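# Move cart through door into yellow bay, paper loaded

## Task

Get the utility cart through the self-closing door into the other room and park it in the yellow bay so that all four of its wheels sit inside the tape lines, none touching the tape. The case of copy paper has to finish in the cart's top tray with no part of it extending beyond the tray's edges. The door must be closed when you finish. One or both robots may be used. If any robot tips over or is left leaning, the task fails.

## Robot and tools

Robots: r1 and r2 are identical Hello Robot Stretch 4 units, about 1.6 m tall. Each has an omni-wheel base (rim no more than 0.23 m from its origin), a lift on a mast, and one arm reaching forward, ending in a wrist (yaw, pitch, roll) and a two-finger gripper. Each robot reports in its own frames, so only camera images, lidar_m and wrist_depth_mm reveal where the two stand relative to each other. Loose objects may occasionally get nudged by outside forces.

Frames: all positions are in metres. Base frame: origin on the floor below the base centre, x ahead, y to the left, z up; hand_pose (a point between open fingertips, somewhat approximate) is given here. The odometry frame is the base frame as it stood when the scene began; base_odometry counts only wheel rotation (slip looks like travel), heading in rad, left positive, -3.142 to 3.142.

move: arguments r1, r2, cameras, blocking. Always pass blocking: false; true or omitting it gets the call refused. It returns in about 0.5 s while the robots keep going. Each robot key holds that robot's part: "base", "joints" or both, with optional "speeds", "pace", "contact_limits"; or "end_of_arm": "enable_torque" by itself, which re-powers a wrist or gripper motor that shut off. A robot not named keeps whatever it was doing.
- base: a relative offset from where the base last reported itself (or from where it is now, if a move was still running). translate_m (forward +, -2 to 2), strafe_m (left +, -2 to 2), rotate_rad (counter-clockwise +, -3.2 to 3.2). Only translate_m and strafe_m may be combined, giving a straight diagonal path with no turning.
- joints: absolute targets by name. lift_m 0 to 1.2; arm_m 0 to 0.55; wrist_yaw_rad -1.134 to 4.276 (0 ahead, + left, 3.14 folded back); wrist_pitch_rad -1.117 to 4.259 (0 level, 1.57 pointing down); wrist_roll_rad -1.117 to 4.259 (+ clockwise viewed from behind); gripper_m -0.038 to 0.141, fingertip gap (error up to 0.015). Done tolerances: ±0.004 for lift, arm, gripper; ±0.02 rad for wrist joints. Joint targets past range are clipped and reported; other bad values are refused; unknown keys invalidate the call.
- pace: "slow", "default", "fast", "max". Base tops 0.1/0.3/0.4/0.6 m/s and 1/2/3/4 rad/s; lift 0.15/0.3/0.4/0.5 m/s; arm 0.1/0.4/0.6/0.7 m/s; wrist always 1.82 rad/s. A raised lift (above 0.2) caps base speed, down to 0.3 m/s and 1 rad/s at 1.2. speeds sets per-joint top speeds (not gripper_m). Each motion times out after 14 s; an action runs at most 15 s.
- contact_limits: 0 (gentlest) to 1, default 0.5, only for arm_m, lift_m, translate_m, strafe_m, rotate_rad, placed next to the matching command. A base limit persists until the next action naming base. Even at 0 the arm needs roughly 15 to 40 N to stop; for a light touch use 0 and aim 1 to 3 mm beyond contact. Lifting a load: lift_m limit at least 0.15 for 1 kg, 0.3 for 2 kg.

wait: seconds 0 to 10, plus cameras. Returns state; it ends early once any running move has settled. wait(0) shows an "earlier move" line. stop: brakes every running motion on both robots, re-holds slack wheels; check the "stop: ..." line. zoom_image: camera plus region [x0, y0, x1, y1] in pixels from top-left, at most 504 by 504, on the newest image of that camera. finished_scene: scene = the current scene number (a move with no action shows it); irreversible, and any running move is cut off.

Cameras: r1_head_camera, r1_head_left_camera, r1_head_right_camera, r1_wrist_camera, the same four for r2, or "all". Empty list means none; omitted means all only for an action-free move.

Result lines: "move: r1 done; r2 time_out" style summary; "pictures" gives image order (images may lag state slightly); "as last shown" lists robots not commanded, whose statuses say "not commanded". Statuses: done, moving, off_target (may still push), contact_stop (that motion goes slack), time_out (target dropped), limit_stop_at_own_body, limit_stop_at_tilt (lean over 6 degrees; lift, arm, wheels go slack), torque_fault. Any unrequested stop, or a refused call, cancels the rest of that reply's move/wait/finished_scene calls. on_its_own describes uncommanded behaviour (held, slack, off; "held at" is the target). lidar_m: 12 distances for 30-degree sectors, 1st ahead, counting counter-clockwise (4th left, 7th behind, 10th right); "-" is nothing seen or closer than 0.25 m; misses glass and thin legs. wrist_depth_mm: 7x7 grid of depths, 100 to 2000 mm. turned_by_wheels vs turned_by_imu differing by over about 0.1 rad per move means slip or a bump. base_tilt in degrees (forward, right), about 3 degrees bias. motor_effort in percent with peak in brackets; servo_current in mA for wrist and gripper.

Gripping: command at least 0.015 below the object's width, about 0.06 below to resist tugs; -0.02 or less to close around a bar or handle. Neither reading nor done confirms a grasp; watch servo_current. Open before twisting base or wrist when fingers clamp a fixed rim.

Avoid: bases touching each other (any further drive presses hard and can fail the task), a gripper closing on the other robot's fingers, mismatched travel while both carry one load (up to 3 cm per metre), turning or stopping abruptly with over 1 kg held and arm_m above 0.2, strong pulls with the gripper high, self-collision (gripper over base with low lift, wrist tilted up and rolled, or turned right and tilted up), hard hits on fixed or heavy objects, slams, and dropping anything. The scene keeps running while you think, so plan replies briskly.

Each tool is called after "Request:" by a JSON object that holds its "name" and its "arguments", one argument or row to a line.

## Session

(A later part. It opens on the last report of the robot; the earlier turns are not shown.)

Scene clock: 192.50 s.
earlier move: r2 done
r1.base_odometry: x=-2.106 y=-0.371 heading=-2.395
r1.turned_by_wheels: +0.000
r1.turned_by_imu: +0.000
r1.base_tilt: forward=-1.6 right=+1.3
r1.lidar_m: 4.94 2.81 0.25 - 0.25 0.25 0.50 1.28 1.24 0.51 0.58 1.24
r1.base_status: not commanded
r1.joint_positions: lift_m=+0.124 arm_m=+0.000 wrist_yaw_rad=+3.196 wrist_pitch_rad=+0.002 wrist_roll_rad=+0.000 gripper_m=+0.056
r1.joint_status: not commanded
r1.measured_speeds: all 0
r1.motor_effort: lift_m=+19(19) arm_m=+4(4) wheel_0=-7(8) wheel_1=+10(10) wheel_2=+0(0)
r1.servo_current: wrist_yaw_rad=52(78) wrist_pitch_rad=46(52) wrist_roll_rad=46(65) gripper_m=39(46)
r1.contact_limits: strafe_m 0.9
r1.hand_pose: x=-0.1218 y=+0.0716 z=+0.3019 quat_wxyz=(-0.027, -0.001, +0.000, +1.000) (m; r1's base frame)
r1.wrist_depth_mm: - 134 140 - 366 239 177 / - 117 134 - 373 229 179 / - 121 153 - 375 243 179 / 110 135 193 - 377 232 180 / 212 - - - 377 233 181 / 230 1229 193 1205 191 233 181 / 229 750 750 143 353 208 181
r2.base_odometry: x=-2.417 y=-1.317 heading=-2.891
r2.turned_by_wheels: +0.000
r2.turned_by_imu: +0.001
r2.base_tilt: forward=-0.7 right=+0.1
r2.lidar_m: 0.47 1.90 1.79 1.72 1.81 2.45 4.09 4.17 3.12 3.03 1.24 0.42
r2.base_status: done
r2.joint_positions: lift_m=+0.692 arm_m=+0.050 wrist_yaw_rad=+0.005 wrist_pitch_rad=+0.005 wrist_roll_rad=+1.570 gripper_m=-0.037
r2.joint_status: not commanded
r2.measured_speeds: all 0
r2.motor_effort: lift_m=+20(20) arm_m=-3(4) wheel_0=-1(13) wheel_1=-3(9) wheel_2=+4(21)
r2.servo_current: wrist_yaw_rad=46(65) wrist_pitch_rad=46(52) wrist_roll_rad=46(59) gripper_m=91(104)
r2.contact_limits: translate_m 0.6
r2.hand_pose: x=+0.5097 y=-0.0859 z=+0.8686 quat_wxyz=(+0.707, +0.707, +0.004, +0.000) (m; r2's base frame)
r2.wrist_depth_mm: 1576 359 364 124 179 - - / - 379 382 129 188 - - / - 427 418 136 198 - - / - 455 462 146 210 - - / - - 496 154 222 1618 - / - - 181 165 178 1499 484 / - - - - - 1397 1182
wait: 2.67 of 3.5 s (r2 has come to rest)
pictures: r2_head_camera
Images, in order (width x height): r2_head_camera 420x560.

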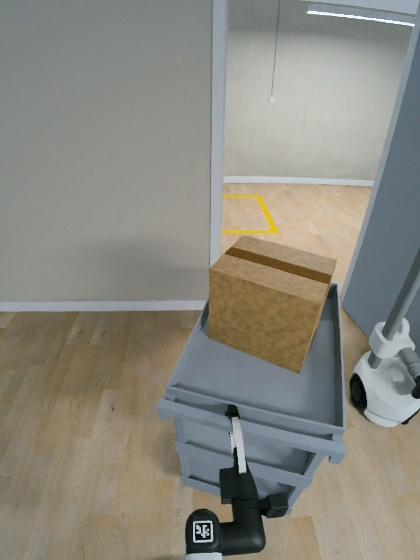

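Request:
{"name": "move", "arguments": {
  "blocking": false,
  "r2": {"base":{"translate_m":0.62,"strafe_m":-0.24},"pace":"default","contact_limits":{"translate_m":0.6}}
}}

Request:
{"name": "wait", "arguments": {
  "seconds": 3.5,
  "cameras": ["r2_head_camera"]
}}

Scene clock: 201.33 s.
move: r2 moving
r1: as last shown
r1.lidar_m: 4.94 2.82 0.25 - 0.25 0.25 0.45 1.28 1.25 0.51 0.61 1.21
r1.motor_effort: lift_m=+19(19) arm_m=+4(4) wheel_0=-8(8) wheel_1=+9(10) wheel_2=+0(0)
r1.servo_current: wrist_yaw_rad=59(65) wrist_pitch_rad=46(46) wrist_roll_rad=46(59) gripper_m=39(46)
r1.contact_limits: strafe_m 0.9
r1.wrist_depth_mm: - 134 140 - 366 239 177 / - 117 134 - 370 229 178 / - 121 153 - 373 242 179 / 110 135 195 - 377 232 180 / 212 - - - 379 233 181 / 230 1205 193 1160 191 234 181 / 229 759 750 143 353 209 181
r2.base_odometry: x=-2.450 y=-1.312 heading=-2.891
r2.turned_by_wheels: +0.001
r2.turned_by_imu: +0.001
r2.base_tilt: forward=-0.7 right=+0.0
r2.lidar_m: 0.45 1.89 1.81 1.73 1.84 2.49 4.13 4.18 3.13 3.00 1.22 0.43
r2.base_status: translate_m moving; strafe_m moving
r2.joint_positions: lift_m=+0.692 arm_m=+0.050 wrist_yaw_rad=+0.003 wrist_pitch_rad=+0.005 wrist_roll_rad=+1.570 gripper_m=-0.037
r2.joint_status: not commanded
r2.measured_speeds: translate_m=+0.123 strafe_m=-0.046 rotate_rad=+0.007 lift_m=+0.000 arm_m=+0.000 wrist_yaw_rad=+0.000 wrist_pitch_rad=+0.000 wrist_roll_rad=+0.000
r2.motor_effort: lift_m=+20(20) arm_m=+4(4) wheel_0=+11(17) wheel_1=+5(9) wheel_2=-13(17)
r2.servo_current: wrist_yaw_rad=52(59) wrist_pitch_rad=39(46) wrist_roll_rad=46(52) gripper_m=91(98)
r2.contact_limits: translate_m 0.6
r2.hand_pose: x=+0.5095 y=-0.0865 z=+0.8686 quat_wxyz=(+0.707, +0.707, +0.003, -0.001) (m; r2's base frame)
r2.wrist_depth_mm: 1576 359 366 124 179 - - / - 382 384 129 189 - - / - 421 418 136 197 - - / 1537 455 455 145 209 - - / - 496 508 153 222 - - / - - 180 164 178 1397 484 / - - - - - 129 1160
pictures: none

Scene clock: 204.47 s.
earlier move: r2 done
r1.base_odometry: x=-2.106 y=-0.371 heading=-2.395
r1.turned_by_wheels: +0.000
r1.turned_by_imu: +0.000
r1.base_tilt: forward=-1.6 right=+1.3
r1.lidar_m: 4.92 2.82 0.25 - 0.25 0.25 0.51 0.61 0.48 0.46 0.69 3.93
r1.base_status: not commanded
r1.joint_positions: lift_m=+0.124 arm_m=+0.000 wrist_yaw_rad=+3.196 wrist_pitch_rad=+0.002 wrist_roll_rad=+0.000 gripper_m=+0.056
r1.joint_status: not commanded
r1.measured_speeds: all 0
r1.motor_effort: lift_m=+19(19) arm_m=+4(4) wheel_0=-8(8) wheel_1=+10(10) wheel_2=+0(0)
r1.servo_current: wrist_yaw_rad=52(65) wrist_pitch_rad=46(52) wrist_roll_rad=46(65) gripper_m=39(52)
r1.contact_limits: strafe_m 0.9
r1.hand_pose: x=-0.1218 y=+0.0716 z=+0.3019 quat_wxyz=(-0.027, -0.001, +0.000, +1.000) (m; r1's base frame)
r1.wrist_depth_mm: - 134 140 - 364 239 176 / - 117 134 - 370 229 178 / - 121 153 - 375 243 179 / 110 135 193 - 377 232 180 / 211 - - - 382 232 180 / 218 1205 194 1182 191 233 181 / 229 750 759 143 351 209 181
r2.base_odometry: x=-3.077 y=-1.238 heading=-2.891
r2.turned_by_wheels: +0.000
r2.turned_by_imu: +0.002
r2.base_tilt: forward=-0.7 right=+0.1
r2.lidar_m: 0.46 1.27 1.78 1.93 2.05 2.83 - 3.92 2.90 0.76 0.68 0.47
r2.base_status: done
r2.joint_positions: lift_m=+0.692 arm_m=+0.050 wrist_yaw_rad=-0.002 wrist_pitch_rad=+0.005 wrist_roll_rad=+1.570 gripper_m=-0.037
r2.joint_status: not commanded
r2.measured_speeds: all 0
r2.motor_effort: lift_m=+20(20) arm_m=+4(5) wheel_0=+0(23) wheel_1=+4(10) wheel_2=-2(17)
r2.servo_current: wrist_yaw_rad=46(65) wrist_pitch_rad=39(52) wrist_roll_rad=46(59) gripper_m=85(104)
r2.contact_limits: translate_m 0.6
r2.hand_pose: x=+0.5091 y=-0.0881 z=+0.8686 quat_wxyz=(+0.707, +0.707, +0.001, -0.003) (m; r2's base frame)
r2.wrist_depth_mm: - - - 156 215 1464 - / - - 410 158 216 798 - / - 427 424 160 220 820 - / - 452 445 163 224 831 - / - 473 469 166 229 - - / - 488 183 168 178 148 - / - - - - 235 - 455
wait: 3.13 of 3.5 s (r2 has come to rest)
pictures: r2_head_camera
Images, in order (width x height): r2_head_camera 420x560.

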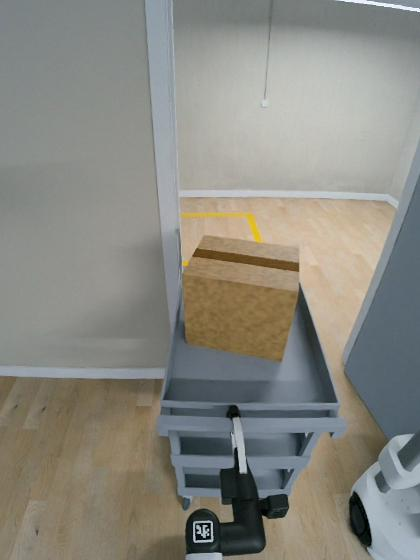

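Request:
{"name": "move", "arguments": {
  "blocking": false,
  "r2": {"base":{"translate_m":0.7,"strafe_m":-0.06},"pace":"default","contact_limits":{"translate_m":0.6}}
}}

Request:
{"name": "wait", "arguments": {
  "seconds": 3.5,
  "cameras": ["r2_head_camera"]
}}

Scene clock: 210.90 s.
move: r2 moving
r1: as last shown
r1.base_tilt: forward=-1.6 right=+1.2
r1.lidar_m: 4.95 2.79 0.25 - 0.25 0.25 0.46 0.62 0.46 0.45 0.66 3.92
r1.servo_current: wrist_yaw_rad=46(65) wrist_pitch_rad=39(46) wrist_roll_rad=52(59) gripper_m=39(39)
r1.contact_limits: strafe_m 0.9
r1.wrist_depth_mm: - 134 140 - 364 238 177 / - 117 134 - 373 229 177 / - 121 153 - 375 243 179 / 110 135 193 - 379 232 180 / 211 1983 - - 379 233 180 / 218 1182 194 1160 191 233 180 / 228 750 741 143 351 209 181
r2.base_odometry: x=-3.108 y=-1.243 heading=-2.891
r2.turned_by_wheels: +0.000
r2.turned_by_imu: +0.000
r2.base_tilt: forward=-0.7 right=+0.1
r2.lidar_m: 0.44 1.22 1.77 1.95 2.06 2.84 - 3.91 2.91 0.73 0.67 0.48
r2.base_status: translate_m moving; strafe_m moving
r2.joint_positions: lift_m=+0.692 arm_m=+0.050 wrist_yaw_rad=-0.002 wrist_pitch_rad=+0.005 wrist_roll_rad=+1.570 gripper_m=-0.037
r2.joint_status: not commanded
r2.measured_speeds: translate_m=+0.120 strafe_m=-0.011 rotate_rad=-0.001 lift_m=+0.000 arm_m=+0.000 wrist_yaw_rad=+0.000 wrist_pitch_rad=+0.000 wrist_roll_rad=+0.000
r2.motor_effort: lift_m=+20(20) arm_m=+4(5) wheel_0=+4(14) wheel_1=+8(9) wheel_2=-14(19)
r2.servo_current: wrist_yaw_rad=46(59) wrist_pitch_rad=46(46) wrist_roll_rad=46(59) gripper_m=98(98)
r2.contact_limits: translate_m 0.6
r2.hand_pose: x=+0.5091 y=-0.0881 z=+0.8686 quat_wxyz=(+0.707, +0.707, +0.001, -0.003) (m; r2's base frame)
r2.wrist_depth_mm: - - - 158 216 1499 - / - - - 159 220 741 - / - 424 424 161 222 820 - / - 449 445 163 224 842 - / - 473 466 166 227 - - / - 484 184 167 176 - - / - - - - 233 - 469
pictures: none

Scene clock: 214.23 s.
earlier move: r2 done
r1.base_odometry: x=-2.106 y=-0.371 heading=-2.395
r1.turned_by_wheels: +0.000
r1.turned_by_imu: +0.000
r1.base_tilt: forward=-1.6 right=+1.3
r1.lidar_m: 4.93 2.78 0.25 - 0.25 0.25 0.49 0.85 0.60 0.64 2.90 3.93
r1.base_status: not commanded
r1.joint_positions: lift_m=+0.124 arm_m=+0.000 wrist_yaw_rad=+3.196 wrist_pitch_rad=+0.002 wrist_roll_rad=+0.000 gripper_m=+0.056
r1.joint_status: not commanded
r1.measured_speeds: all 0
r1.motor_effort: lift_m=+19(19) arm_m=+4(4) wheel_0=-8(8) wheel_1=+10(10) wheel_2=+0(0)
r1.servo_current: wrist_yaw_rad=46(72) wrist_pitch_rad=46(52) wrist_roll_rad=39(65) gripper_m=46(46)
r1.contact_limits: strafe_m 0.9
r1.hand_pose: x=-0.1218 y=+0.0716 z=+0.3019 quat_wxyz=(-0.027, -0.001, +0.000, +1.000) (m; r1's base frame)
r1.wrist_depth_mm: - 134 140 - 366 238 177 / - 117 134 - 373 230 178 / - 121 153 - 375 243 179 / 110 135 194 - 377 232 180 / 137 891 - - 379 234 181 / 229 1098 194 1205 190 232 181 / 228 759 750 143 351 210 181
r2.base_odometry: x=-3.770 y=-1.353 heading=-2.891
r2.turned_by_wheels: +0.000
r2.turned_by_imu: -0.003
r2.base_tilt: forward=-0.7 right=+0.1
r2.lidar_m: 0.44 0.55 0.74 2.00 2.11 2.91 - 3.90 0.64 0.64 0.91 0.45
r2.base_status: done
r2.joint_positions: lift_m=+0.692 arm_m=+0.050 wrist_yaw_rad=-0.004 wrist_pitch_rad=+0.005 wrist_roll_rad=+1.570 gripper_m=-0.037
r2.joint_status: not commanded
r2.measured_speeds: all 0
r2.motor_effort: lift_m=+20(20) arm_m=+4(5) wheel_0=-1(14) wheel_1=+2(9) wheel_2=-6(21)
r2.servo_current: wrist_yaw_rad=59(59) wrist_pitch_rad=46(52) wrist_roll_rad=46(59) gripper_m=91(104)
r2.contact_limits: translate_m 0.6
r2.hand_pose: x=+0.5089 y=-0.0887 z=+0.8686 quat_wxyz=(+0.707, +0.707, +0.000, -0.003) (m; r2's base frame)
r2.wrist_depth_mm: - - - 146 204 741 - / - 402 399 150 209 - - / - 424 421 153 213 - - / - 455 449 159 220 831 - / - - 480 163 226 - - / - - 183 167 177 539 496 / - - - - - 1464 452
wait: 3.33 of 3.5 s (r2 has come to rest)
pictures: r2_head_camera
Images, in order (width x height): r2_head_camera 420x560.

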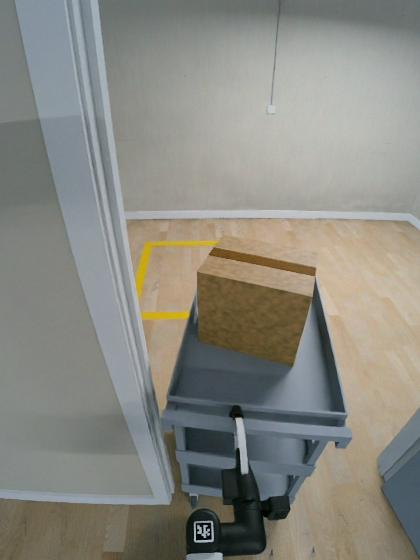

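Request:
{"name": "move", "arguments": {
  "blocking": false,
  "r2": {"base":{"translate_m":0.12,"strafe_m":-0.19},"pace":"default","contact_limits":{"translate_m":0.6}}
}}

Request:
{"name": "wait", "arguments": {
  "seconds": 3.5,
  "cameras": ["r2_head_camera","r2_head_right_camera"]
}}

Scene clock: 221.63 s.
move: r2 moving
r1: as last shown
r1.base_tilt: forward=-1.6 right=+1.2
r1.lidar_m: 4.93 2.82 0.25 - 0.25 0.25 0.49 0.84 0.60 0.65 2.89 3.96
r1.servo_current: wrist_yaw_rad=59(59) wrist_pitch_rad=39(52) wrist_roll_rad=52(65) gripper_m=39(46)
r1.contact_limits: strafe_m 0.9
r1.wrist_depth_mm: - 134 140 - 368 239 177 / - 117 134 - 373 230 177 / - 121 153 - 373 243 179 / 110 135 193 - 379 232 180 / 137 917 1983 - 379 232 180 / 229 1078 192 1182 191 233 181 / 229 750 750 143 351 208 181
r2.base_odometry: x=-3.793 y=-1.332 heading=-2.891
r2.turned_by_wheels: +0.000
r2.turned_by_imu: +0.001
r2.base_tilt: forward=-0.7 right=+0.1
r2.lidar_m: 0.45 0.52 0.73 2.04 2.14 2.92 - 3.81 0.60 0.63 0.90 0.46
r2.base_status: translate_m moving; strafe_m moving
r2.joint_positions: lift_m=+0.692 arm_m=+0.050 wrist_yaw_rad=+0.003 wrist_pitch_rad=+0.005 wrist_roll_rad=+1.570 gripper_m=-0.037
r2.joint_status: not commanded
r2.measured_speeds: translate_m=+0.065 strafe_m=-0.103 rotate_rad=+0.000 lift_m=+0.000 arm_m=+0.000 wrist_yaw_rad=+0.031 wrist_pitch_rad=+0.000 wrist_roll_rad=+0.000
r2.motor_effort: lift_m=+20(20) arm_m=+4(5) wheel_0=+17(17) wheel_1=-6(7) wheel_2=-10(15)
r2.servo_current: wrist_yaw_rad=52(52) wrist_pitch_rad=39(52) wrist_roll_rad=52(59) gripper_m=91(98)
r2.contact_limits: translate_m 0.6
r2.hand_pose: x=+0.5095 y=-0.0866 z=+0.8686 quat_wxyz=(+0.707, +0.707, +0.003, -0.001) (m; r2's base frame)
r2.wrist_depth_mm: - - - 140 198 707 - / - 392 394 146 204 - - / - 424 418 150 211 - - / - 462 449 156 218 - - / - - 484 161 225 - - / - - 185 167 179 1464 496 / - - - - - 1464 1118
pictures: none

Scene clock: 223.33 s.
earlier move: r2 done
r1.base_odometry: x=-2.106 y=-0.371 heading=-2.395
r1.turned_by_wheels: +0.000
r1.turned_by_imu: +0.000
r1.base_tilt: forward=-1.6 right=+1.3
r1.lidar_m: 4.95 2.82 0.25 - 0.25 0.25 0.48 0.55 0.49 2.77 2.89 3.93
r1.base_status: not commanded
r1.joint_positions: lift_m=+0.124 arm_m=+0.000 wrist_yaw_rad=+3.196 wrist_pitch_rad=+0.002 wrist_roll_rad=+0.000 gripper_m=+0.056
r1.joint_status: not commanded
r1.measured_speeds: all 0
r1.motor_effort: lift_m=+19(19) arm_m=+4(4) wheel_0=-8(8) wheel_1=+10(10) wheel_2=+0(0)
r1.servo_current: wrist_yaw_rad=59(65) wrist_pitch_rad=33(52) wrist_roll_rad=52(72) gripper_m=39(46)
r1.contact_limits: strafe_m 0.9
r1.hand_pose: x=-0.1218 y=+0.0716 z=+0.3019 quat_wxyz=(-0.027, -0.001, +0.000, +1.000) (m; r1's base frame)
r1.wrist_depth_mm: - 134 140 - 364 238 177 / - 117 134 - 370 229 178 / - 121 153 - 375 243 180 / 110 135 193 - 377 232 180 / 138 - 1983 - 382 233 180 / 229 1229 193 1182 191 233 181 / 229 741 750 143 351 209 181
r2.base_odometry: x=-3.933 y=-1.199 heading=-2.891
r2.turned_by_wheels: +0.000
r2.turned_by_imu: +0.001
r2.base_tilt: forward=-0.7 right=+0.1
r2.lidar_m: 0.42 0.47 0.59 1.67 2.26 3.14 - 0.57 0.51 0.68 0.72 0.47
r2.base_status: done
r2.joint_positions: lift_m=+0.692 arm_m=+0.050 wrist_yaw_rad=+0.004 wrist_pitch_rad=+0.005 wrist_roll_rad=+1.570 gripper_m=-0.037
r2.joint_status: not commanded
r2.measured_speeds: all 0
r2.motor_effort: lift_m=+20(20) arm_m=+4(5) wheel_0=+3(22) wheel_1=-3(7) wheel_2=-1(15)
r2.servo_current: wrist_yaw_rad=46(65) wrist_pitch_rad=46(52) wrist_roll_rad=33(65) gripper_m=98(98)
r2.contact_limits: translate_m 0.6
r2.hand_pose: x=+0.5096 y=-0.0862 z=+0.8686 quat_wxyz=(+0.707, +0.707, +0.003, +0.000) (m; r2's base frame)
r2.wrist_depth_mm: - - - 167 229 1618 1138 / - - - 168 228 820 - / - 430 424 168 229 798 - / - 439 436 229 229 842 - / - 459 455 169 230 831 - / - - 185 169 179 - - / - - 488 - 231 1366 -
wait: 1.70 of 3.5 s (r2 has come to rest)
pictures: r2_head_camera, r2_head_right_camera
Images, in order (width x height): r2_head_camera 420x560, r2_head_right_camera 420x672.

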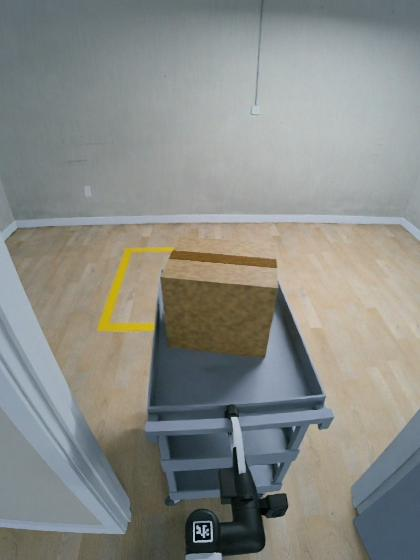

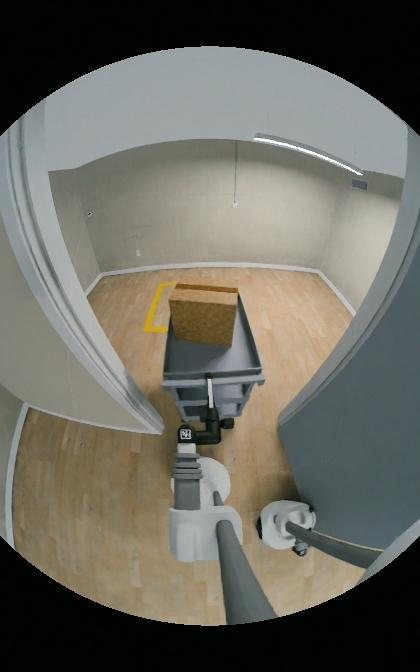

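Request:
{"name": "move", "arguments": {
  "blocking": false,
  "r2": {"base":{"translate_m":0.75,"strafe_m":-0.13},"pace":"default","contact_limits":{"translate_m":0.6}}
}}

Request:
{"name": "wait", "arguments": {
  "seconds": 3.8,
  "cameras": ["r2_head_camera","r2_head_right_camera"]
}}

Scene clock: 233.40 s.
move: r2 moving
r1: as last shown
r1.base_tilt: forward=-1.6 right=+1.2
r1.lidar_m: 4.96 2.82 0.25 - 0.25 0.25 0.50 0.56 0.52 2.78 2.91 3.91
r1.servo_current: wrist_yaw_rad=39(65) wrist_pitch_rad=39(52) wrist_roll_rad=46(59) gripper_m=46(46)
r1.contact_limits: strafe_m 0.9
r1.wrist_depth_mm: - 134 140 - 364 239 177 / - 117 134 - 370 229 178 / - 121 153 - 373 243 179 / 110 135 194 - 377 233 180 / 137 - 1661 - 379 233 181 / 229 1205 192 1160 191 235 181 / 228 750 750 143 349 209 181
r2.base_odometry: x=-3.965 y=-1.201 heading=-2.892
r2.turned_by_wheels: +0.000
r2.turned_by_imu: +0.000
r2.base_tilt: forward=-0.7 right=+0.1
r2.lidar_m: 0.42 0.50 0.53 1.54 2.32 3.16 - 0.54 0.53 0.67 0.69 0.46
r2.base_status: translate_m moving; strafe_m moving
r2.joint_positions: lift_m=+0.692 arm_m=+0.050 wrist_yaw_rad=-0.004 wrist_pitch_rad=+0.005 wrist_roll_rad=+1.570 gripper_m=-0.037
r2.joint_status: not commanded
r2.measured_speeds: translate_m=+0.122 strafe_m=-0.020 rotate_rad=+0.000 lift_m=+0.000 arm_m=+0.000 wrist_yaw_rad=-0.037 wrist_pitch_rad=+0.000 wrist_roll_rad=+0.000
r2.motor_effort: lift_m=+20(20) arm_m=+4(4) wheel_0=+10(15) wheel_1=+6(9) wheel_2=-18(18)
r2.servo_current: wrist_yaw_rad=46(65) wrist_pitch_rad=46(46) wrist_roll_rad=33(59) gripper_m=98(98)
r2.contact_limits: translate_m 0.6
r2.hand_pose: x=+0.5089 y=-0.0886 z=+0.8686 quat_wxyz=(+0.707, +0.707, +0.000, -0.003) (m; r2's base frame)
r2.wrist_depth_mm: - - - 174 236 1618 1182 / - - - 173 235 1537 - / - - 433 172 232 820 - / - 439 436 170 231 842 - / - 455 449 169 229 842 - / - 462 183 167 177 151 - / - - 473 - 227 521 -
pictures: none

Scene clock: 236.90 s.
earlier move: r2 done
r1.base_odometry: x=-2.106 y=-0.371 heading=-2.395
r1.turned_by_wheels: +0.000
r1.turned_by_imu: +0.000
r1.base_tilt: forward=-1.6 right=+1.3
r1.lidar_m: 4.93 2.82 0.25 - 0.25 0.25 0.50 1.04 1.24 2.79 2.87 3.92
r1.base_status: not commanded
r1.joint_positions: lift_m=+0.124 arm_m=+0.000 wrist_yaw_rad=+3.196 wrist_pitch_rad=+0.002 wrist_roll_rad=+0.000 gripper_m=+0.056
r1.joint_status: not commanded
r1.measured_speeds: all 0
r1.motor_effort: lift_m=+19(19) arm_m=+4(4) wheel_0=-7(8) wheel_1=+10(10) wheel_2=+0(0)
r1.servo_current: wrist_yaw_rad=59(72) wrist_pitch_rad=46(52) wrist_roll_rad=59(65) gripper_m=39(52)
r1.contact_limits: strafe_m 0.9
r1.hand_pose: x=-0.1218 y=+0.0716 z=+0.3019 quat_wxyz=(-0.027, -0.001, +0.000, +1.000) (m; r1's base frame)
r1.wrist_depth_mm: - 134 140 - 368 239 177 / - 117 135 - 368 229 178 / - 121 152 - 375 242 179 / 110 135 194 - 377 231 180 / 212 1118 1205 1921 377 233 181 / 231 1098 193 1160 191 234 181 / 228 750 750 143 349 210 181
r2.base_odometry: x=-4.692 y=-1.258 heading=-2.891
r2.turned_by_wheels: +0.000
r2.turned_by_imu: -0.002
r2.base_tilt: forward=-0.6 right=+0.1
r2.lidar_m: 0.43 2.73 2.39 0.80 0.50 3.42 1.12 0.80 0.59 0.85 2.52 0.45
r2.base_status: done
r2.joint_positions: lift_m=+0.692 arm_m=+0.050 wrist_yaw_rad=-0.007 wrist_pitch_rad=+0.005 wrist_roll_rad=+1.570 gripper_m=-0.037
r2.joint_status: not commanded
r2.measured_speeds: all 0
r2.motor_effort: lift_m=+20(20) arm_m=+4(5) wheel_0=+1(15) wheel_1=+3(9) wheel_2=-3(23)
r2.servo_current: wrist_yaw_rad=52(72) wrist_pitch_rad=39(52) wrist_roll_rad=46(65) gripper_m=91(104)
r2.contact_limits: translate_m 0.6
r2.hand_pose: x=+0.5087 y=-0.0894 z=+0.8686 quat_wxyz=(+0.707, +0.707, -0.001, -0.004) (m; r2's base frame)
r2.wrist_depth_mm: - - - 163 223 1618 - / - - - 164 224 788 - / - 427 424 165 226 820 - / - 439 439 167 228 831 - / - 466 459 168 229 831 - / - - 183 169 177 - - / - - - - 232 1464 488
wait: 3.50 of 3.8 s (r2 has come to rest)
pictures: r2_head_camera, r2_head_right_camera
Images, in order (width x height): r2_head_camera 420x560, r2_head_right_camera 420x672.

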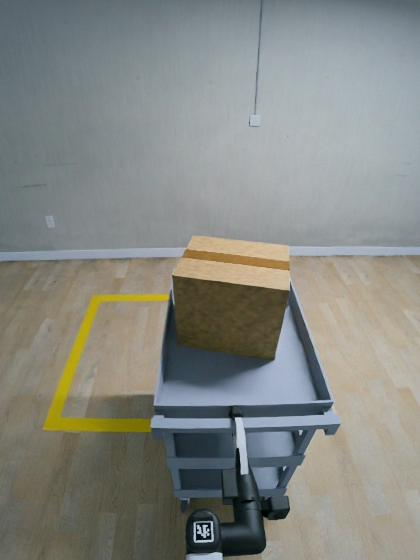

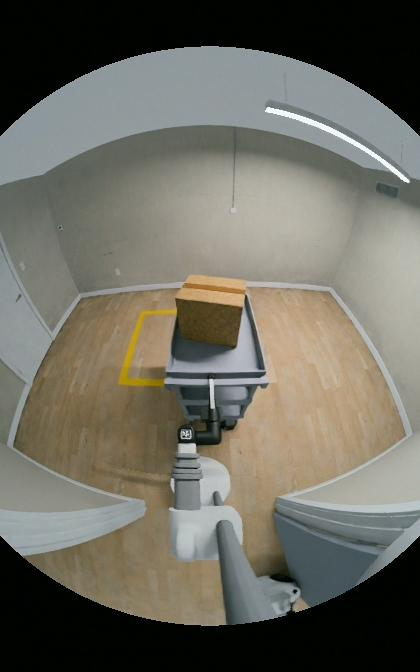

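Request:
{"name": "move", "arguments": {
  "blocking": false,
  "r2": {"base":{"translate_m":0.5,"strafe_m":-0.02},"pace":"default","contact_limits":{"translate_m":0.6}}
}}

Request:
{"name": "wait", "arguments": {
  "seconds": 3,
  "cameras": ["r2_head_camera","r2_head_right_camera"]
}}

Request:
{"name": "move", "arguments": {
  "blocking": false,
  "r2": {"joints":{"gripper_m":0.12}},
  "r1": {"base":{"translate_m":0.9,"strafe_m":-0.1},"pace":"fast"}
}}

Request:
{"name": "wait", "arguments": {
  "seconds": 1.5
}}

Request:
{"name": "move", "arguments": {
  "blocking": false,
  "r2": {"base":{"translate_m":-0.22}}
}}

Request:
{"name": "wait", "arguments": {
  "seconds": 2.5,
  "cameras": ["r2_head_camera","r2_head_right_camera","r1_head_right_camera"]
}}

Scene clock: 254.37 s.
move: r2 moving
r1: as last shown
r1.lidar_m: 4.96 2.82 0.25 - 0.25 0.25 0.49 1.08 1.23 2.80 2.90 3.94
r1.motor_effort: lift_m=+19(19) arm_m=+4(4) wheel_0=-8(8) wheel_1=+10(10) wheel_2=+0(0)
r1.servo_current: wrist_yaw_rad=59(59) wrist_pitch_rad=39(52) wrist_roll_rad=46(52) gripper_m=46(46)
r1.contact_limits: strafe_m 0.9
r1.wrist_depth_mm: - 134 140 - 366 239 177 / - 117 134 - 373 229 178 / - 121 153 - 375 245 179 / 110 135 193 - 377 233 180 / 211 1138 1281 1921 379 234 180 / 230 1138 193 1182 191 235 181 / 229 750 750 142 351 209 181
r2.base_odometry: x=-4.723 y=-1.265 heading=-2.892
r2.turned_by_wheels: +0.000
r2.turned_by_imu: +0.000
r2.base_tilt: forward=-0.7 right=+0.0
r2.lidar_m: 0.44 2.68 2.40 0.94 0.48 3.55 1.13 0.81 0.61 0.98 2.52 0.48
r2.base_status: translate_m moving; strafe_m moving
r2.joint_positions: lift_m=+0.692 arm_m=+0.050 wrist_yaw_rad=-0.007 wrist_pitch_rad=+0.005 wrist_roll_rad=+1.570 gripper_m=-0.037
r2.joint_status: not commanded
r2.measured_speeds: translate_m=+0.120 strafe_m=-0.006 rotate_rad=+0.002 lift_m=+0.000 arm_m=+0.000 wrist_yaw_rad=+0.000 wrist_pitch_rad=+0.000 wrist_roll_rad=+0.000
r2.motor_effort: lift_m=+20(20) arm_m=+4(4) wheel_0=+6(11) wheel_1=+7(8) wheel_2=-17(20)
r2.servo_current: wrist_yaw_rad=59(65) wrist_pitch_rad=39(52) wrist_roll_rad=46(59) gripper_m=91(104)
r2.contact_limits: translate_m 0.6
r2.hand_pose: x=+0.5087 y=-0.0894 z=+0.8686 quat_wxyz=(+0.707, +0.707, -0.001, -0.004) (m; r2's base frame)
r2.wrist_depth_mm: - - - 163 222 1618 512 / - - - 163 224 788 - / - 424 421 164 225 820 - / - 442 439 166 227 831 - / - 459 455 167 227 842 - / - - 183 167 177 - - / - - - - 232 1430 -
pictures: none

Scene clock: 257.03 s.
earlier move: r2 done
r1.base_odometry: x=-2.106 y=-0.371 heading=-2.395
r1.turned_by_wheels: +0.000
r1.turned_by_imu: +0.000
r1.base_tilt: forward=-1.6 right=+1.3
r1.lidar_m: 4.95 2.78 0.25 - 0.25 0.26 0.50 1.29 1.24 2.78 2.90 3.95
r1.base_status: not commanded
r1.joint_positions: lift_m=+0.124 arm_m=+0.000 wrist_yaw_rad=+3.196 wrist_pitch_rad=+0.002 wrist_roll_rad=+0.000 gripper_m=+0.056
r1.joint_status: not commanded
r1.measured_speeds: all 0
r1.motor_effort: lift_m=+19(19) arm_m=+4(4) wheel_0=-7(8) wheel_1=+10(10) wheel_2=+0(0)
r1.servo_current: wrist_yaw_rad=52(65) wrist_pitch_rad=39(52) wrist_roll_rad=46(65) gripper_m=39(46)
r1.contact_limits: strafe_m 0.9
r1.hand_pose: x=-0.1218 y=+0.0716 z=+0.3019 quat_wxyz=(-0.027, -0.001, +0.000, +1.000) (m; r1's base frame)
r1.wrist_depth_mm: - 134 140 - 366 239 177 / - 117 134 - 370 229 178 / - 121 152 - 373 243 179 / 110 135 193 - 377 232 181 / 211 1983 1618 1921 379 232 181 / 231 1205 193 1182 190 233 181 / 228 750 759 143 351 209 181
r2.base_odometry: x=-5.181 y=-1.363 heading=-2.892
r2.turned_by_wheels: +0.000
r2.turned_by_imu: -0.002
r2.base_tilt: forward=-0.7 right=+0.0
r2.lidar_m: 0.46 2.18 2.43 2.30 1.02 0.82 1.53 0.88 1.01 2.40 2.51 0.43
r2.base_status: done
r2.joint_positions: lift_m=+0.692 arm_m=+0.050 wrist_yaw_rad=-0.007 wrist_pitch_rad=+0.005 wrist_roll_rad=+1.570 gripper_m=-0.037
r2.joint_status: not commanded
r2.measured_speeds: all 0
r2.motor_effort: lift_m=+20(20) arm_m=+4(5) wheel_0=+0(11) wheel_1=+1(9) wheel_2=-5(21)
r2.servo_current: wrist_yaw_rad=59(72) wrist_pitch_rad=39(52) wrist_roll_rad=46(59) gripper_m=98(104)
r2.contact_limits: translate_m 0.6
r2.hand_pose: x=+0.5087 y=-0.0894 z=+0.8686 quat_wxyz=(+0.707, +0.707, -0.001, -0.004) (m; r2's base frame)
r2.wrist_depth_mm: - - - 143 201 691 - / - 397 404 148 206 - - / - 413 415 152 212 - - / - 439 449 158 219 820 - / - 473 477 163 225 - - / - 504 183 168 176 564 - / - - - - - 1464 469
wait: 2.67 of 3 s (r2 has come to rest)
pictures: r2_head_camera, r2_head_right_camera
Images, in order (width x height): r2_head_camera 420x560, r2_head_right_camera 420x672.

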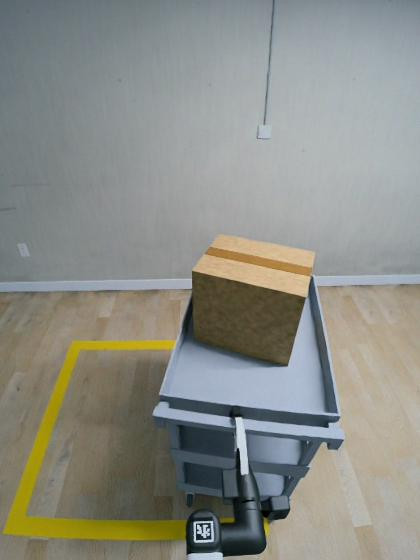

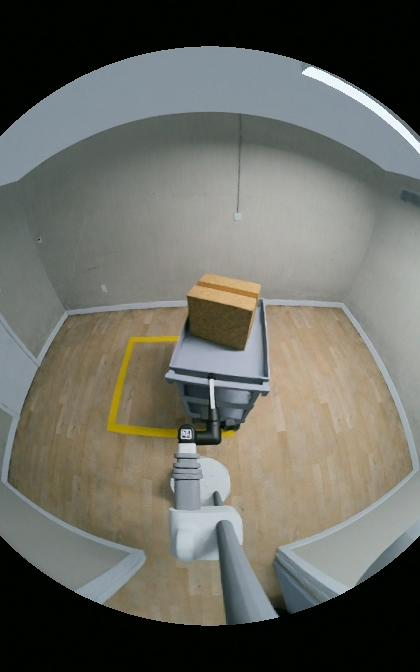

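Scene clock: 257.53 s.
move: r1 moving; r2 moving
r1.base_odometry: x=-2.147 y=-0.402 heading=-2.395
r1.turned_by_wheels: +0.000
r1.turned_by_imu: +0.000
r1.base_tilt: forward=-1.6 right=+1.3
r1.lidar_m: 4.90 2.79 0.25 - 0.25 0.25 0.51 1.29 1.27 2.78 2.89 3.94
r1.base_status: translate_m moving; strafe_m moving
r1.joint_positions: lift_m=+0.124 arm_m=+0.000 wrist_yaw_rad=+3.196 wrist_pitch_rad=+0.002 wrist_roll_rad=+0.000 gripper_m=+0.056
r1.joint_status: not commanded
r1.measured_speeds: translate_m=+0.197 strafe_m=-0.021 rotate_rad=+0.000 lift_m=+0.000 arm_m=+0.000 wrist_yaw_rad=+0.000 wrist_pitch_rad=+0.000 wrist_roll_rad=+0.000
r1.motor_effort: lift_m=+19(19) arm_m=+4(4) wheel_0=+6(8) wheel_1=+10(12) wheel_2=-10(11)
r1.servo_current: wrist_yaw_rad=52(59) wrist_pitch_rad=39(46) wrist_roll_rad=46(59) gripper_m=39(46)
r1.hand_pose: x=-0.1218 y=+0.0716 z=+0.3019 quat_wxyz=(-0.027, -0.001, +0.000, +1.000) (m; r1's base frame)
r1.wrist_depth_mm: - 134 133 - 384 233 179 / - 117 133 - 392 236 181 / - 115 146 - 392 237 182 / 109 135 190 - 397 239 184 / 208 1983 1661 - 402 238 184 / 224 1229 194 1182 191 240 185 / 221 750 750 154 370 215 184
r2.base_odometry: x=-5.181 y=-1.363 heading=-2.892
r2.turned_by_wheels: +0.000
r2.turned_by_imu: +0.000
r2.base_tilt: forward=-0.7 right=+0.1
r2.lidar_m: 0.46 2.23 2.42 2.30 1.00 0.81 1.57 0.89 1.03 2.40 2.52 0.46
r2.base_status: not commanded
r2.joint_positions: lift_m=+0.692 arm_m=+0.050 wrist_yaw_rad=-0.007 wrist_pitch_rad=+0.005 wrist_roll_rad=+1.570 gripper_m=-0.012
r2.joint_status: gripper_m moving
r2.measured_speeds: all 0
r2.motor_effort: lift_m=+20(20) arm_m=+4(5) wheel_0=+0(1) wheel_1=+1(2) wheel_2=-5(5)
r2.servo_current: wrist_yaw_rad=52(59) wrist_pitch_rad=39(46) wrist_roll_rad=33(59) gripper_m=91(91)
r2.contact_limits: translate_m 0.6
r2.hand_pose: x=+0.5087 y=-0.0894 z=+0.8686 quat_wxyz=(+0.707, +0.707, -0.001, -0.004) (m; r2's base frame)
r2.wrist_depth_mm: - - - 147 203 741 - / - 394 407 152 209 - - / - 418 424 156 215 - - / - 445 445 160 222 820 - / - 477 484 166 229 - - / - - 185 170 180 1537 - / - 119 - - - 1618 473
pictures: none

Scene clock: 259.03 s.
earlier move: r1 moving; r2 moving
r1.base_odometry: x=-2.591 y=-0.729 heading=-2.395
r1.turned_by_wheels: +0.000
r1.turned_by_imu: +0.000
r1.base_tilt: forward=-1.6 right=+1.2
r1.lidar_m: 4.33 2.89 2.06 2.01 2.03 1.50 0.40 1.66 2.07 2.73 2.85 3.84
r1.base_status: translate_m moving; strafe_m moving
r1.joint_positions: lift_m=+0.124 arm_m=+0.000 wrist_yaw_rad=+3.196 wrist_pitch_rad=+0.002 wrist_roll_rad=+0.000 gripper_m=+0.056
r1.joint_status: not commanded
r1.measured_speeds: translate_m=+0.398 strafe_m=-0.045 rotate_rad=+0.003 lift_m=+0.000 arm_m=+0.000 wrist_yaw_rad=+0.000 wrist_pitch_rad=+0.000 wrist_roll_rad=+0.000
r1.motor_effort: lift_m=+19(19) arm_m=+4(4) wheel_0=+4(8) wheel_1=+3(12) wheel_2=-5(13)
r1.servo_current: wrist_yaw_rad=46(65) wrist_pitch_rad=46(52) wrist_roll_rad=59(65) gripper_m=39(46)
r1.hand_pose: x=-0.1218 y=+0.0716 z=+0.3019 quat_wxyz=(-0.027, -0.001, +0.000, +1.000) (m; r1's base frame)
r1.wrist_depth_mm: - 133 133 517 - - - / - 114 133 539 - - - / - 114 138 530 - - - / 113 134 191 517 - - - / 207 1661 - 525 - - - / 221 1205 193 521 187 1138 1098 / 221 741 750 143 768 759 798
r2.base_odometry: x=-5.181 y=-1.363 heading=-2.892
r2.turned_by_wheels: +0.000
r2.turned_by_imu: +0.000
r2.base_tilt: forward=-0.7 right=+0.0
r2.lidar_m: 0.48 2.18 2.42 2.30 1.00 0.86 1.64 0.89 1.02 2.42 2.52 0.44
r2.base_status: not commanded
r2.joint_positions: lift_m=+0.692 arm_m=+0.050 wrist_yaw_rad=-0.003 wrist_pitch_rad=+0.005 wrist_roll_rad=+1.570 gripper_m=+0.120
r2.joint_status: gripper_m moving
r2.measured_speeds: all 0
r2.motor_effort: lift_m=+19(20) arm_m=+4(5) wheel_0=+0(1) wheel_1=+1(2) wheel_2=-5(5)
r2.servo_current: wrist_yaw_rad=52(65) wrist_pitch_rad=46(52) wrist_roll_rad=46(59) gripper_m=52(117)
r2.contact_limits: translate_m 0.6
r2.hand_pose: x=+0.5090 y=-0.0883 z=+0.8687 quat_wxyz=(+0.707, +0.707, +0.001, -0.003) (m; r2's base frame)
r2.wrist_depth_mm: - - - 157 213 - - / - 413 415 163 220 798 - / - 436 436 168 228 - - / - 466 469 175 234 - - / - - 496 181 241 - - / - 186 195 184 199 1430 508 / - - - - 260 1756 1138
wait: 1.50 s; no rest
pictures: none

Scene clock: 259.53 s.
earlier move: r1 moving; r2 done
move: r2 moving
r1.base_odometry: x=-2.743 y=-0.841 heading=-2.395
r1.turned_by_wheels: +0.000
r1.turned_by_imu: +0.000
r1.base_tilt: forward=-1.5 right=+1.3
r1.lidar_m: 4.17 2.89 2.12 2.02 2.10 1.66 0.65 1.84 2.32 2.69 2.78 3.81
r1.base_status: translate_m moving; strafe_m moving
r1.joint_positions: lift_m=+0.124 arm_m=+0.000 wrist_yaw_rad=+3.196 wrist_pitch_rad=+0.002 wrist_roll_rad=+0.000 gripper_m=+0.056
r1.joint_status: not commanded
r1.measured_speeds: translate_m=+0.309 strafe_m=-0.036 rotate_rad=+0.004 lift_m=+0.000 arm_m=+0.000 wrist_yaw_rad=+0.000 wrist_pitch_rad=+0.000 wrist_roll_rad=+0.000
r1.motor_effort: lift_m=+19(19) arm_m=+4(4) wheel_0=+2(7) wheel_1=+1(6) wheel_2=+1(7)
r1.servo_current: wrist_yaw_rad=59(78) wrist_pitch_rad=46(46) wrist_roll_rad=52(59) gripper_m=39(46)
r1.hand_pose: x=-0.1218 y=+0.0716 z=+0.3019 quat_wxyz=(-0.027, -0.001, +0.000, +1.000) (m; r1's base frame)
r1.wrist_depth_mm: - 134 133 - - - - / - 118 134 - - - - / - 116 147 - - - - / 109 135 191 - - - - / 209 1756 1921 - 1618 - - / 225 1182 194 1098 188 1138 1098 / 222 750 750 788 798 768 809
r2.base_odometry: x=-5.151 y=-1.355 heading=-2.892
r2.turned_by_wheels: +0.000
r2.turned_by_imu: +0.000
r2.base_tilt: forward=-0.7 right=+0.1
r2.lidar_m: 0.50 2.24 2.40 2.32 0.97 0.83 1.36 0.86 0.95 2.41 2.51 0.49
r2.base_status: translate_m moving
r2.joint_positions: lift_m=+0.692 arm_m=+0.050 wrist_yaw_rad=-0.003 wrist_pitch_rad=+0.005 wrist_roll_rad=+1.570 gripper_m=+0.120
r2.joint_status: all done
r2.measured_speeds: translate_m=-0.123 strafe_m=+0.002 rotate_rad=+0.003 lift_m=+0.000 arm_m=+0.000 wrist_yaw_rad=+0.000 wrist_pitch_rad=+0.000 wrist_roll_rad=+0.000
r2.motor_effort: lift_m=+19(19) arm_m=+4(4) wheel_0=-10(10) wheel_1=-9(9) wheel_2=+12(13)
r2.servo_current: wrist_yaw_rad=39(65) wrist_pitch_rad=39(46) wrist_roll_rad=46(52) gripper_m=46(59)
r2.hand_pose: x=+0.5090 y=-0.0883 z=+0.8687 quat_wxyz=(+0.707, +0.707, +0.001, -0.003) (m; r2's base frame)
r2.wrist_depth_mm: - - - 182 237 759 - / - 436 442 189 245 - - / - 462 462 194 253 854 - / - 496 496 201 262 866 - / - - 530 210 268 - - / - 186 194 213 198 564 521 / - - - - - 1618 469
pictures: none

Scene clock: 260.60 s.
earlier move: r1 done; r2 moving
r1.base_odometry: x=-2.835 y=-0.909 heading=-2.395
r1.turned_by_wheels: +0.000
r1.turned_by_imu: +0.000
r1.base_tilt: forward=-1.6 right=+1.3
r1.lidar_m: 4.07 2.92 2.13 2.04 2.13 1.77 1.11 0.98 2.48 2.68 2.80 3.81
r1.base_status: done
r1.joint_positions: lift_m=+0.124 arm_m=+0.000 wrist_yaw_rad=+3.196 wrist_pitch_rad=+0.002 wrist_roll_rad=+0.000 gripper_m=+0.056
r1.joint_status: not commanded
r1.measured_speeds: all 0
r1.motor_effort: lift_m=+19(19) arm_m=+4(4) wheel_0=+1(7) wheel_1=+1(6) wheel_2=+0(7)
r1.servo_current: wrist_yaw_rad=59(78) wrist_pitch_rad=39(52) wrist_roll_rad=46(65) gripper_m=39(46)
r1.hand_pose: x=-0.1218 y=+0.0716 z=+0.3019 quat_wxyz=(-0.027, -0.001, +0.000, +1.000) (m; r1's base frame)
r1.wrist_depth_mm: - 134 - - - - - / - 121 135 - - - - / - 124 187 - - - - / 110 135 193 - - - - / 216 - - - - 1576 1708 / 1008 1098 190 1205 187 1160 1118 / 750 750 759 798 778 759 798
r2.base_odometry: x=-4.980 y=-1.311 heading=-2.892
r2.turned_by_wheels: +0.000
r2.turned_by_imu: +0.000
r2.base_tilt: forward=-0.7 right=+0.1
r2.lidar_m: 0.66 2.43 2.40 1.94 0.70 0.68 0.97 0.75 0.74 1.98 2.54 0.65
r2.base_status: translate_m moving
r2.joint_positions: lift_m=+0.692 arm_m=+0.050 wrist_yaw_rad=-0.003 wrist_pitch_rad=+0.005 wrist_roll_rad=+1.570 gripper_m=+0.120
r2.joint_status: all done
r2.measured_speeds: translate_m=-0.081 strafe_m=+0.001 rotate_rad=-0.001 lift_m=+0.000 arm_m=+0.000 wrist_yaw_rad=+0.000 wrist_pitch_rad=+0.000 wrist_roll_rad=+0.000
r2.motor_effort: lift_m=+19(19) arm_m=+4(5) wheel_0=-2(10) wheel_1=-5(9) wheel_2=+3(14)
r2.servo_current: wrist_yaw_rad=46(65) wrist_pitch_rad=46(52) wrist_roll_rad=52(59) gripper_m=46(59)
r2.hand_pose: x=+0.5090 y=-0.0882 z=+0.8687 quat_wxyz=(+0.707, +0.707, +0.001, -0.003) (m; r2's base frame)
r2.wrist_depth_mm: - - - 402 404 404 404 / - - - 413 1008 - - / - - 627 430 1008 - 427 / - - 668 445 1060 - 445 / - - 723 459 455 - 459 / - - 198 407 196 564 473 / - - - - 500 508 496
wait: 1.07 of 2.5 s (r1 has come to rest)
pictures: r1_head_right_camera, r2_head_camera, r2_head_right_camera
Images, in order (width x height): r1_head_right_camera 420x672, r2_head_camera 420x560, r2_head_right_camera 420x672.

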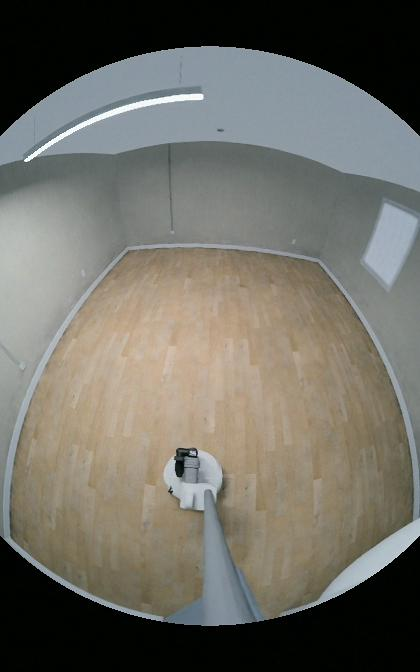

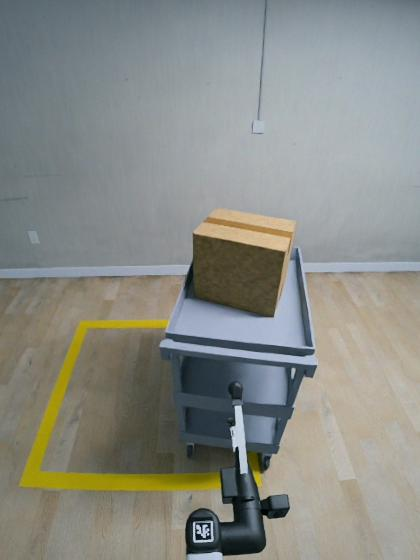

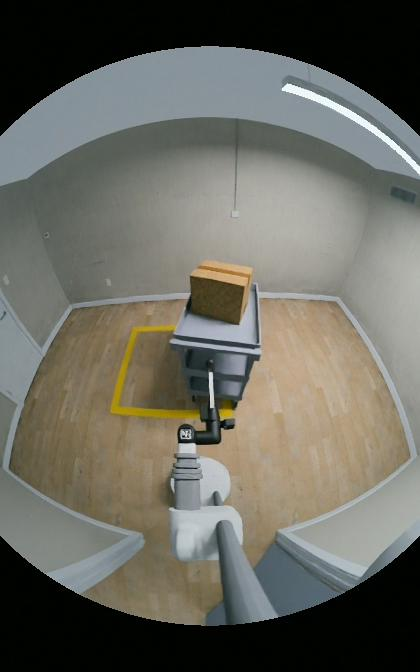

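Request:
{"name": "move", "arguments": {
  "blocking": false,
  "r2": {"base":{"strafe_m":-0.95},"pace":"fast","joints":{"wrist_yaw_rad":1.75,"wrist_roll_rad":0.0,"gripper_m":0.0}}
}}

Request:
{"name": "wait", "arguments": {
  "seconds": 5
}}

Request:
{"name": "move", "arguments": {
  "blocking": false,
  "r2": {"base":{"translate_m":1.08},"pace":"fast"}
}}

Request:
{"name": "wait", "arguments": {
  "seconds": 5
}}

Request:
{"name": "move", "arguments": {
  "blocking": false,
  "r2": {"base":{"rotate_rad":1.571}}
}}

Request:
{"name": "wait", "arguments": {
  "seconds": 3,
  "cameras": ["r2_head_camera","r2_head_left_camera"]
}}

Scene clock: 279.57 s.
earlier move: r2 done
move: r2 moving
r1: as last shown
r1.turned_by_imu: -0.001
r1.lidar_m: 4.06 2.90 2.14 2.04 2.13 1.80 1.70 1.80 2.48 2.69 2.79 3.83
r1.motor_effort: lift_m=+19(19) arm_m=+4(4) wheel_0=+1(1) wheel_1=+0(1) wheel_2=+0(0)
r1.servo_current: wrist_yaw_rad=39(59) wrist_pitch_rad=46(46) wrist_roll_rad=46(72) gripper_m=39(46)
r1.wrist_depth_mm: - 135 - - - - - / - 120 135 - - - - / - 124 187 - - - - / 110 135 193 - - - - / 215 - - 1708 - 1576 1708 / 991 1182 194 1182 187 1138 1118 / 741 750 750 798 778 750 798
r2.base_odometry: x=-4.982 y=-1.255 heading=-2.892
r2.turned_by_wheels: +0.000
r2.turned_by_imu: +0.001
r2.base_tilt: forward=-0.7 right=+0.1
r2.lidar_m: 0.66 2.42 2.48 1.88 0.70 0.58 0.56 0.58 0.68 1.95 2.44 0.68
r2.base_status: strafe_m moving
r2.joint_positions: lift_m=+0.692 arm_m=+0.050 wrist_yaw_rad=+0.612 wrist_pitch_rad=+0.005 wrist_roll_rad=+0.930 gripper_m=+0.106
r2.joint_status: wrist_yaw_rad moving; wrist_roll_rad moving; gripper_m moving
r2.measured_speeds: translate_m=-0.001 strafe_m=-0.211 rotate_rad=+0.007 lift_m=+0.000 arm_m=+0.000 wrist_yaw_rad=+1.743 wrist_pitch_rad=+0.000 wrist_roll_rad=-1.820
r2.motor_effort: lift_m=+19(19) arm_m=+4(4) wheel_0=+13(15) wheel_1=-12(14) wheel_2=+0(2)
r2.servo_current: wrist_yaw_rad=78(130) wrist_pitch_rad=46(46) wrist_roll_rad=78(98) gripper_m=130(130)
r2.hand_pose: x=+0.5071 y=+0.0941 z=+0.8687 quat_wxyz=(+0.853, +0.427, +0.137, +0.268) (m; r2's base frame)
r2.wrist_depth_mm: - - - 627 580 315 - / - - - - 334 359 - / - - - - 410 1921 - / - - - - 484 1921 - / - - - - - 496 496 / - - 195 - 198 1308 1008 / - - - - 1756 1281 1042
pictures: none

Scene clock: 282.67 s.
earlier move: r2 done
r1.base_odometry: x=-2.835 y=-0.909 heading=-2.395
r1.turned_by_wheels: +0.000
r1.turned_by_imu: +0.000
r1.base_tilt: forward=-1.6 right=+1.3
r1.lidar_m: 4.06 2.93 2.11 2.04 2.12 1.78 1.70 1.81 2.48 2.67 2.78 3.82
r1.base_status: not commanded
r1.joint_positions: lift_m=+0.124 arm_m=+0.000 wrist_yaw_rad=+3.196 wrist_pitch_rad=+0.002 wrist_roll_rad=+0.000 gripper_m=+0.056
r1.joint_status: not commanded
r1.measured_speeds: all 0
r1.motor_effort: lift_m=+19(19) arm_m=+4(4) wheel_0=+1(2) wheel_1=+1(1) wheel_2=+0(0)
r1.servo_current: wrist_yaw_rad=46(78) wrist_pitch_rad=39(52) wrist_roll_rad=33(72) gripper_m=39(52)
r1.hand_pose: x=-0.1218 y=+0.0716 z=+0.3019 quat_wxyz=(-0.027, -0.001, +0.000, +1.000) (m; r1's base frame)
r1.wrist_depth_mm: - 135 - - - - - / - 121 135 - - - - / - 124 187 - - - - / 110 135 193 - - - - / 215 - - 1661 - 1537 1708 / 1008 1229 194 1182 187 1160 1118 / 750 759 741 798 778 750 788
r2.base_odometry: x=-5.203 y=-0.388 heading=-2.892
r2.turned_by_wheels: +0.000
r2.turned_by_imu: -0.001
r2.base_tilt: forward=-0.7 right=+0.0
r2.lidar_m: 2.31 0.89 0.91 1.90 0.79 0.50 0.47 0.52 0.72 1.46 1.52 2.12
r2.base_status: done
r2.joint_positions: lift_m=+0.692 arm_m=+0.050 wrist_yaw_rad=+1.747 wrist_pitch_rad=+0.005 wrist_roll_rad=+0.002 gripper_m=+0.001
r2.joint_status: all done
r2.measured_speeds: all 0
r2.motor_effort: lift_m=+19(19) arm_m=+4(5) wheel_0=-1(16) wheel_1=+0(14) wheel_2=+0(2)
r2.servo_current: wrist_yaw_rad=46(150) wrist_pitch_rad=46(52) wrist_roll_rad=46(98) gripper_m=72(156)
r2.hand_pose: x=+0.2564 y=+0.2992 z=+0.8687 quat_wxyz=(+0.642, -0.001, +0.002, +0.767) (m; r2's base frame)
r2.wrist_depth_mm: - - - - - - - / - 1430 - - - - - / - 1430 - - - - - / - 1430 - - - - - / - 1430 - - - - - / - - 185 193 182 - - / - 125 - - - 1808 1808
wait: 3.10 of 5 s (r2 has come to rest)
pictures: none

Scene clock: 283.17 s.
move: r2 moving
r1: as last shown
r1.lidar_m: 4.03 2.91 2.14 2.04 2.13 1.80 1.71 1.81 2.50 2.70 2.79 3.80
r1.servo_current: wrist_yaw_rad=39(59) wrist_pitch_rad=46(46) wrist_roll_rad=39(52) gripper_m=39(46)
r1.wrist_depth_mm: - 135 - - - - - / - 120 135 - - - - / - 124 187 - - - - / 110 135 193 - - - - / 215 - - 1661 - 1576 1756 / 1008 1205 194 1182 187 1138 1118 / 750 759 750 798 778 759 798
r2.base_odometry: x=-5.249 y=-0.399 heading=-2.892
r2.turned_by_wheels: +0.000
r2.turned_by_imu: +0.000
r2.base_tilt: forward=-0.7 right=+0.1
r2.lidar_m: 2.27 0.88 0.83 2.07 0.89 0.56 0.52 0.56 0.76 1.45 1.53 2.08
r2.base_status: translate_m moving
r2.joint_positions: lift_m=+0.692 arm_m=+0.050 wrist_yaw_rad=+1.747 wrist_pitch_rad=+0.005 wrist_roll_rad=+0.002 gripper_m=+0.001
r2.joint_status: not commanded
r2.measured_speeds: translate_m=+0.182 strafe_m=-0.001 rotate_rad=+0.000 lift_m=+0.000 arm_m=+0.000 wrist_yaw_rad=+0.000 wrist_pitch_rad=+0.000 wrist_roll_rad=+0.000
r2.motor_effort: lift_m=+19(19) arm_m=+4(4) wheel_0=+9(11) wheel_1=+8(9) wheel_2=-15(16)
r2.servo_current: wrist_yaw_rad=46(59) wrist_pitch_rad=46(46) wrist_roll_rad=46(59) gripper_m=59(72)
r2.hand_pose: x=+0.2563 y=+0.2992 z=+0.8687 quat_wxyz=(+0.642, -0.001, +0.002, +0.767) (m; r2's base frame)
r2.wrist_depth_mm: - 1430 - - - - - / - 1430 - - - - - / - 1430 - - - - - / - 1464 - - - - - / - 1464 - - - - - / - 1464 183 194 182 - - / - 116 - - - 1808 1756
pictures: none

Scene clock: 286.73 s.
earlier move: r2 done
r1.base_odometry: x=-2.835 y=-0.909 heading=-2.395
r1.turned_by_wheels: +0.000
r1.turned_by_imu: +0.000
r1.base_tilt: forward=-1.6 right=+1.3
r1.lidar_m: 4.06 2.93 2.09 2.04 2.13 1.78 1.70 1.82 2.48 2.70 2.80 3.86
r1.base_status: not commanded
r1.joint_positions: lift_m=+0.124 arm_m=+0.000 wrist_yaw_rad=+3.196 wrist_pitch_rad=+0.002 wrist_roll_rad=+0.000 gripper_m=+0.056
r1.joint_status: not commanded
r1.measured_speeds: all 0
r1.motor_effort: lift_m=+19(19) arm_m=+4(4) wheel_0=+1(2) wheel_1=+1(1) wheel_2=+0(0)
r1.servo_current: wrist_yaw_rad=59(65) wrist_pitch_rad=39(52) wrist_roll_rad=46(78) gripper_m=39(52)
r1.hand_pose: x=-0.1218 y=+0.0716 z=+0.3019 quat_wxyz=(-0.027, -0.001, +0.000, +1.000) (m; r1's base frame)
r1.wrist_depth_mm: - 135 - - - - - / - 121 135 - - - - / - 124 187 - - - - / 110 136 193 - - - - / 216 - - 1661 - 1537 1756 / 1008 1182 193 1182 187 1138 1098 / 741 750 750 798 778 759 798
r2.base_odometry: x=-6.250 y=-0.655 heading=-2.892
r2.turned_by_wheels: +0.000
r2.turned_by_imu: +0.002
r2.base_tilt: forward=-0.7 right=+0.1
r2.lidar_m: 1.24 1.31 0.50 0.50 0.55 1.72 1.56 1.63 1.52 1.45 1.54 1.29
r2.base_status: done
r2.joint_positions: lift_m=+0.692 arm_m=+0.050 wrist_yaw_rad=+1.747 wrist_pitch_rad=+0.005 wrist_roll_rad=+0.002 gripper_m=+0.001
r2.joint_status: not commanded
r2.measured_speeds: all 0
r2.motor_effort: lift_m=+18(19) arm_m=+4(5) wheel_0=+3(11) wheel_1=+1(11) wheel_2=+1(17)
r2.servo_current: wrist_yaw_rad=46(59) wrist_pitch_rad=39(52) wrist_roll_rad=46(59) gripper_m=65(78)
r2.hand_pose: x=+0.2563 y=+0.2992 z=+0.8687 quat_wxyz=(+0.642, -0.001, +0.002, +0.767) (m; r2's base frame)
r2.wrist_depth_mm: - - - - - - - / - - - - - - - / - 654 559 741 - - - / - 654 569 741 - - - / 591 512 459 415 - - - / - - 186 193 183 - - / 1863 126 - - - 1808 1708
wait: 3.57 of 5 s (r2 has come to rest)
pictures: none

Scene clock: 287.23 s.
move: r2 moving
r1: as last shown
r1.base_tilt: forward=-1.5 right=+1.3
r1.lidar_m: 4.06 2.91 2.13 2.04 2.14 1.78 1.71 1.79 2.47 2.69 2.81 3.82
r1.servo_current: wrist_yaw_rad=39(59) wrist_pitch_rad=46(52) wrist_roll_rad=39(59) gripper_m=39(46)
r1.wrist_depth_mm: - 135 - - - - - / - 121 135 - - - - / - 124 187 - - - - / 110 135 193 - - - - / 216 - - 1661 - 1618 1708 / 1008 1182 194 1182 187 1138 1098 / 759 750 750 788 778 768 809
r2.base_odometry: x=-6.250 y=-0.655 heading=-2.640
r2.turned_by_wheels: +0.252
r2.turned_by_imu: +0.245
r2.base_tilt: forward=-0.7 right=+0.0
r2.lidar_m: 1.22 1.44 0.48 0.50 0.68 1.56 1.55 1.72 1.47 1.48 1.46 1.24
r2.base_status: rotate_rad moving
r2.joint_positions: lift_m=+0.692 arm_m=+0.050 wrist_yaw_rad=+1.747 wrist_pitch_rad=+0.005 wrist_roll_rad=+0.002 gripper_m=+0.001
r2.joint_status: not commanded
r2.measured_speeds: translate_m=+0.001 strafe_m=-0.001 rotate_rad=+0.977 lift_m=+0.000 arm_m=+0.000 wrist_yaw_rad=+0.000 wrist_pitch_rad=+0.000 wrist_roll_rad=+0.000
r2.motor_effort: lift_m=+18(19) arm_m=+4(4) wheel_0=-6(10) wheel_1=-9(10) wheel_2=-11(12)
r2.servo_current: wrist_yaw_rad=59(59) wrist_pitch_rad=46(46) wrist_roll_rad=59(59) gripper_m=72(72)
r2.hand_pose: x=+0.2563 y=+0.2992 z=+0.8687 quat_wxyz=(+0.642, -0.001, +0.002, +0.767) (m; r2's base frame)
r2.wrist_depth_mm: - - - - - - - / 1921 - - 544 - - - / 1921 - 615 512 640 - - / - - 621 512 621 - - / - 603 484 397 351 - - / - - 186 193 174 - - / - 691 - - - 1863 1863
pictures: none

Scene clock: 288.80 s.
earlier move: r2 done
r1.base_odometry: x=-2.835 y=-0.909 heading=-2.395
r1.turned_by_wheels: +0.000
r1.turned_by_imu: +0.000
r1.base_tilt: forward=-1.6 right=+1.3
r1.lidar_m: 4.06 2.91 2.14 2.05 2.12 1.79 1.71 1.82 2.48 2.69 2.79 3.84
r1.base_status: not commanded
r1.joint_positions: lift_m=+0.124 arm_m=+0.000 wrist_yaw_rad=+3.196 wrist_pitch_rad=+0.002 wrist_roll_rad=+0.000 gripper_m=+0.056
r1.joint_status: not commanded
r1.measured_speeds: all 0
r1.motor_effort: lift_m=+19(19) arm_m=+4(4) wheel_0=+1(2) wheel_1=+1(1) wheel_2=+0(0)
r1.servo_current: wrist_yaw_rad=52(72) wrist_pitch_rad=46(52) wrist_roll_rad=59(59) gripper_m=39(52)
r1.hand_pose: x=-0.1218 y=+0.0716 z=+0.3019 quat_wxyz=(-0.027, -0.001, +0.000, +1.000) (m; r1's base frame)
r1.wrist_depth_mm: - 135 - - - - - / - 121 135 - - - - / - 124 187 - - - - / 110 135 193 - - - - / 216 - - 1618 - 1618 1708 / 991 1182 195 1160 187 1160 1118 / 750 759 741 788 788 768 798
r2.base_odometry: x=-6.249 y=-0.655 heading=-1.321
r2.turned_by_wheels: +1.318
r2.turned_by_imu: +1.284
r2.base_tilt: forward=-0.7 right=+0.1
r2.lidar_m: 0.49 0.57 1.71 1.55 1.63 1.51 1.47 1.54 1.31 1.24 1.30 0.50
r2.base_status: done
r2.joint_positions: lift_m=+0.692 arm_m=+0.050 wrist_yaw_rad=+1.747 wrist_pitch_rad=+0.005 wrist_roll_rad=+0.002 gripper_m=+0.001
r2.joint_status: not commanded
r2.measured_speeds: all 0
r2.motor_effort: lift_m=+19(19) arm_m=+4(4) wheel_0=-2(10) wheel_1=-4(10) wheel_2=-3(13)
r2.servo_current: wrist_yaw_rad=52(59) wrist_pitch_rad=39(52) wrist_roll_rad=52(59) gripper_m=65(72)
r2.hand_pose: x=+0.2563 y=+0.2993 z=+0.8687 quat_wxyz=(+0.642, -0.001, +0.002, +0.767) (m; r2's base frame)
r2.wrist_depth_mm: - - - - 1430 - - / - - - - 1464 - - / - - - - 1430 - - / - - - - 1464 - - / - - - - 1430 - - / - - 184 192 174 - - / 1708 125 - - - - -
wait: 1.57 of 3 s (r2 has come to rest)
pictures: r2_head_camera, r2_head_left_camera
Images, in order (width x height): r2_head_camera 420x560, r2_head_left_camera 420x672.

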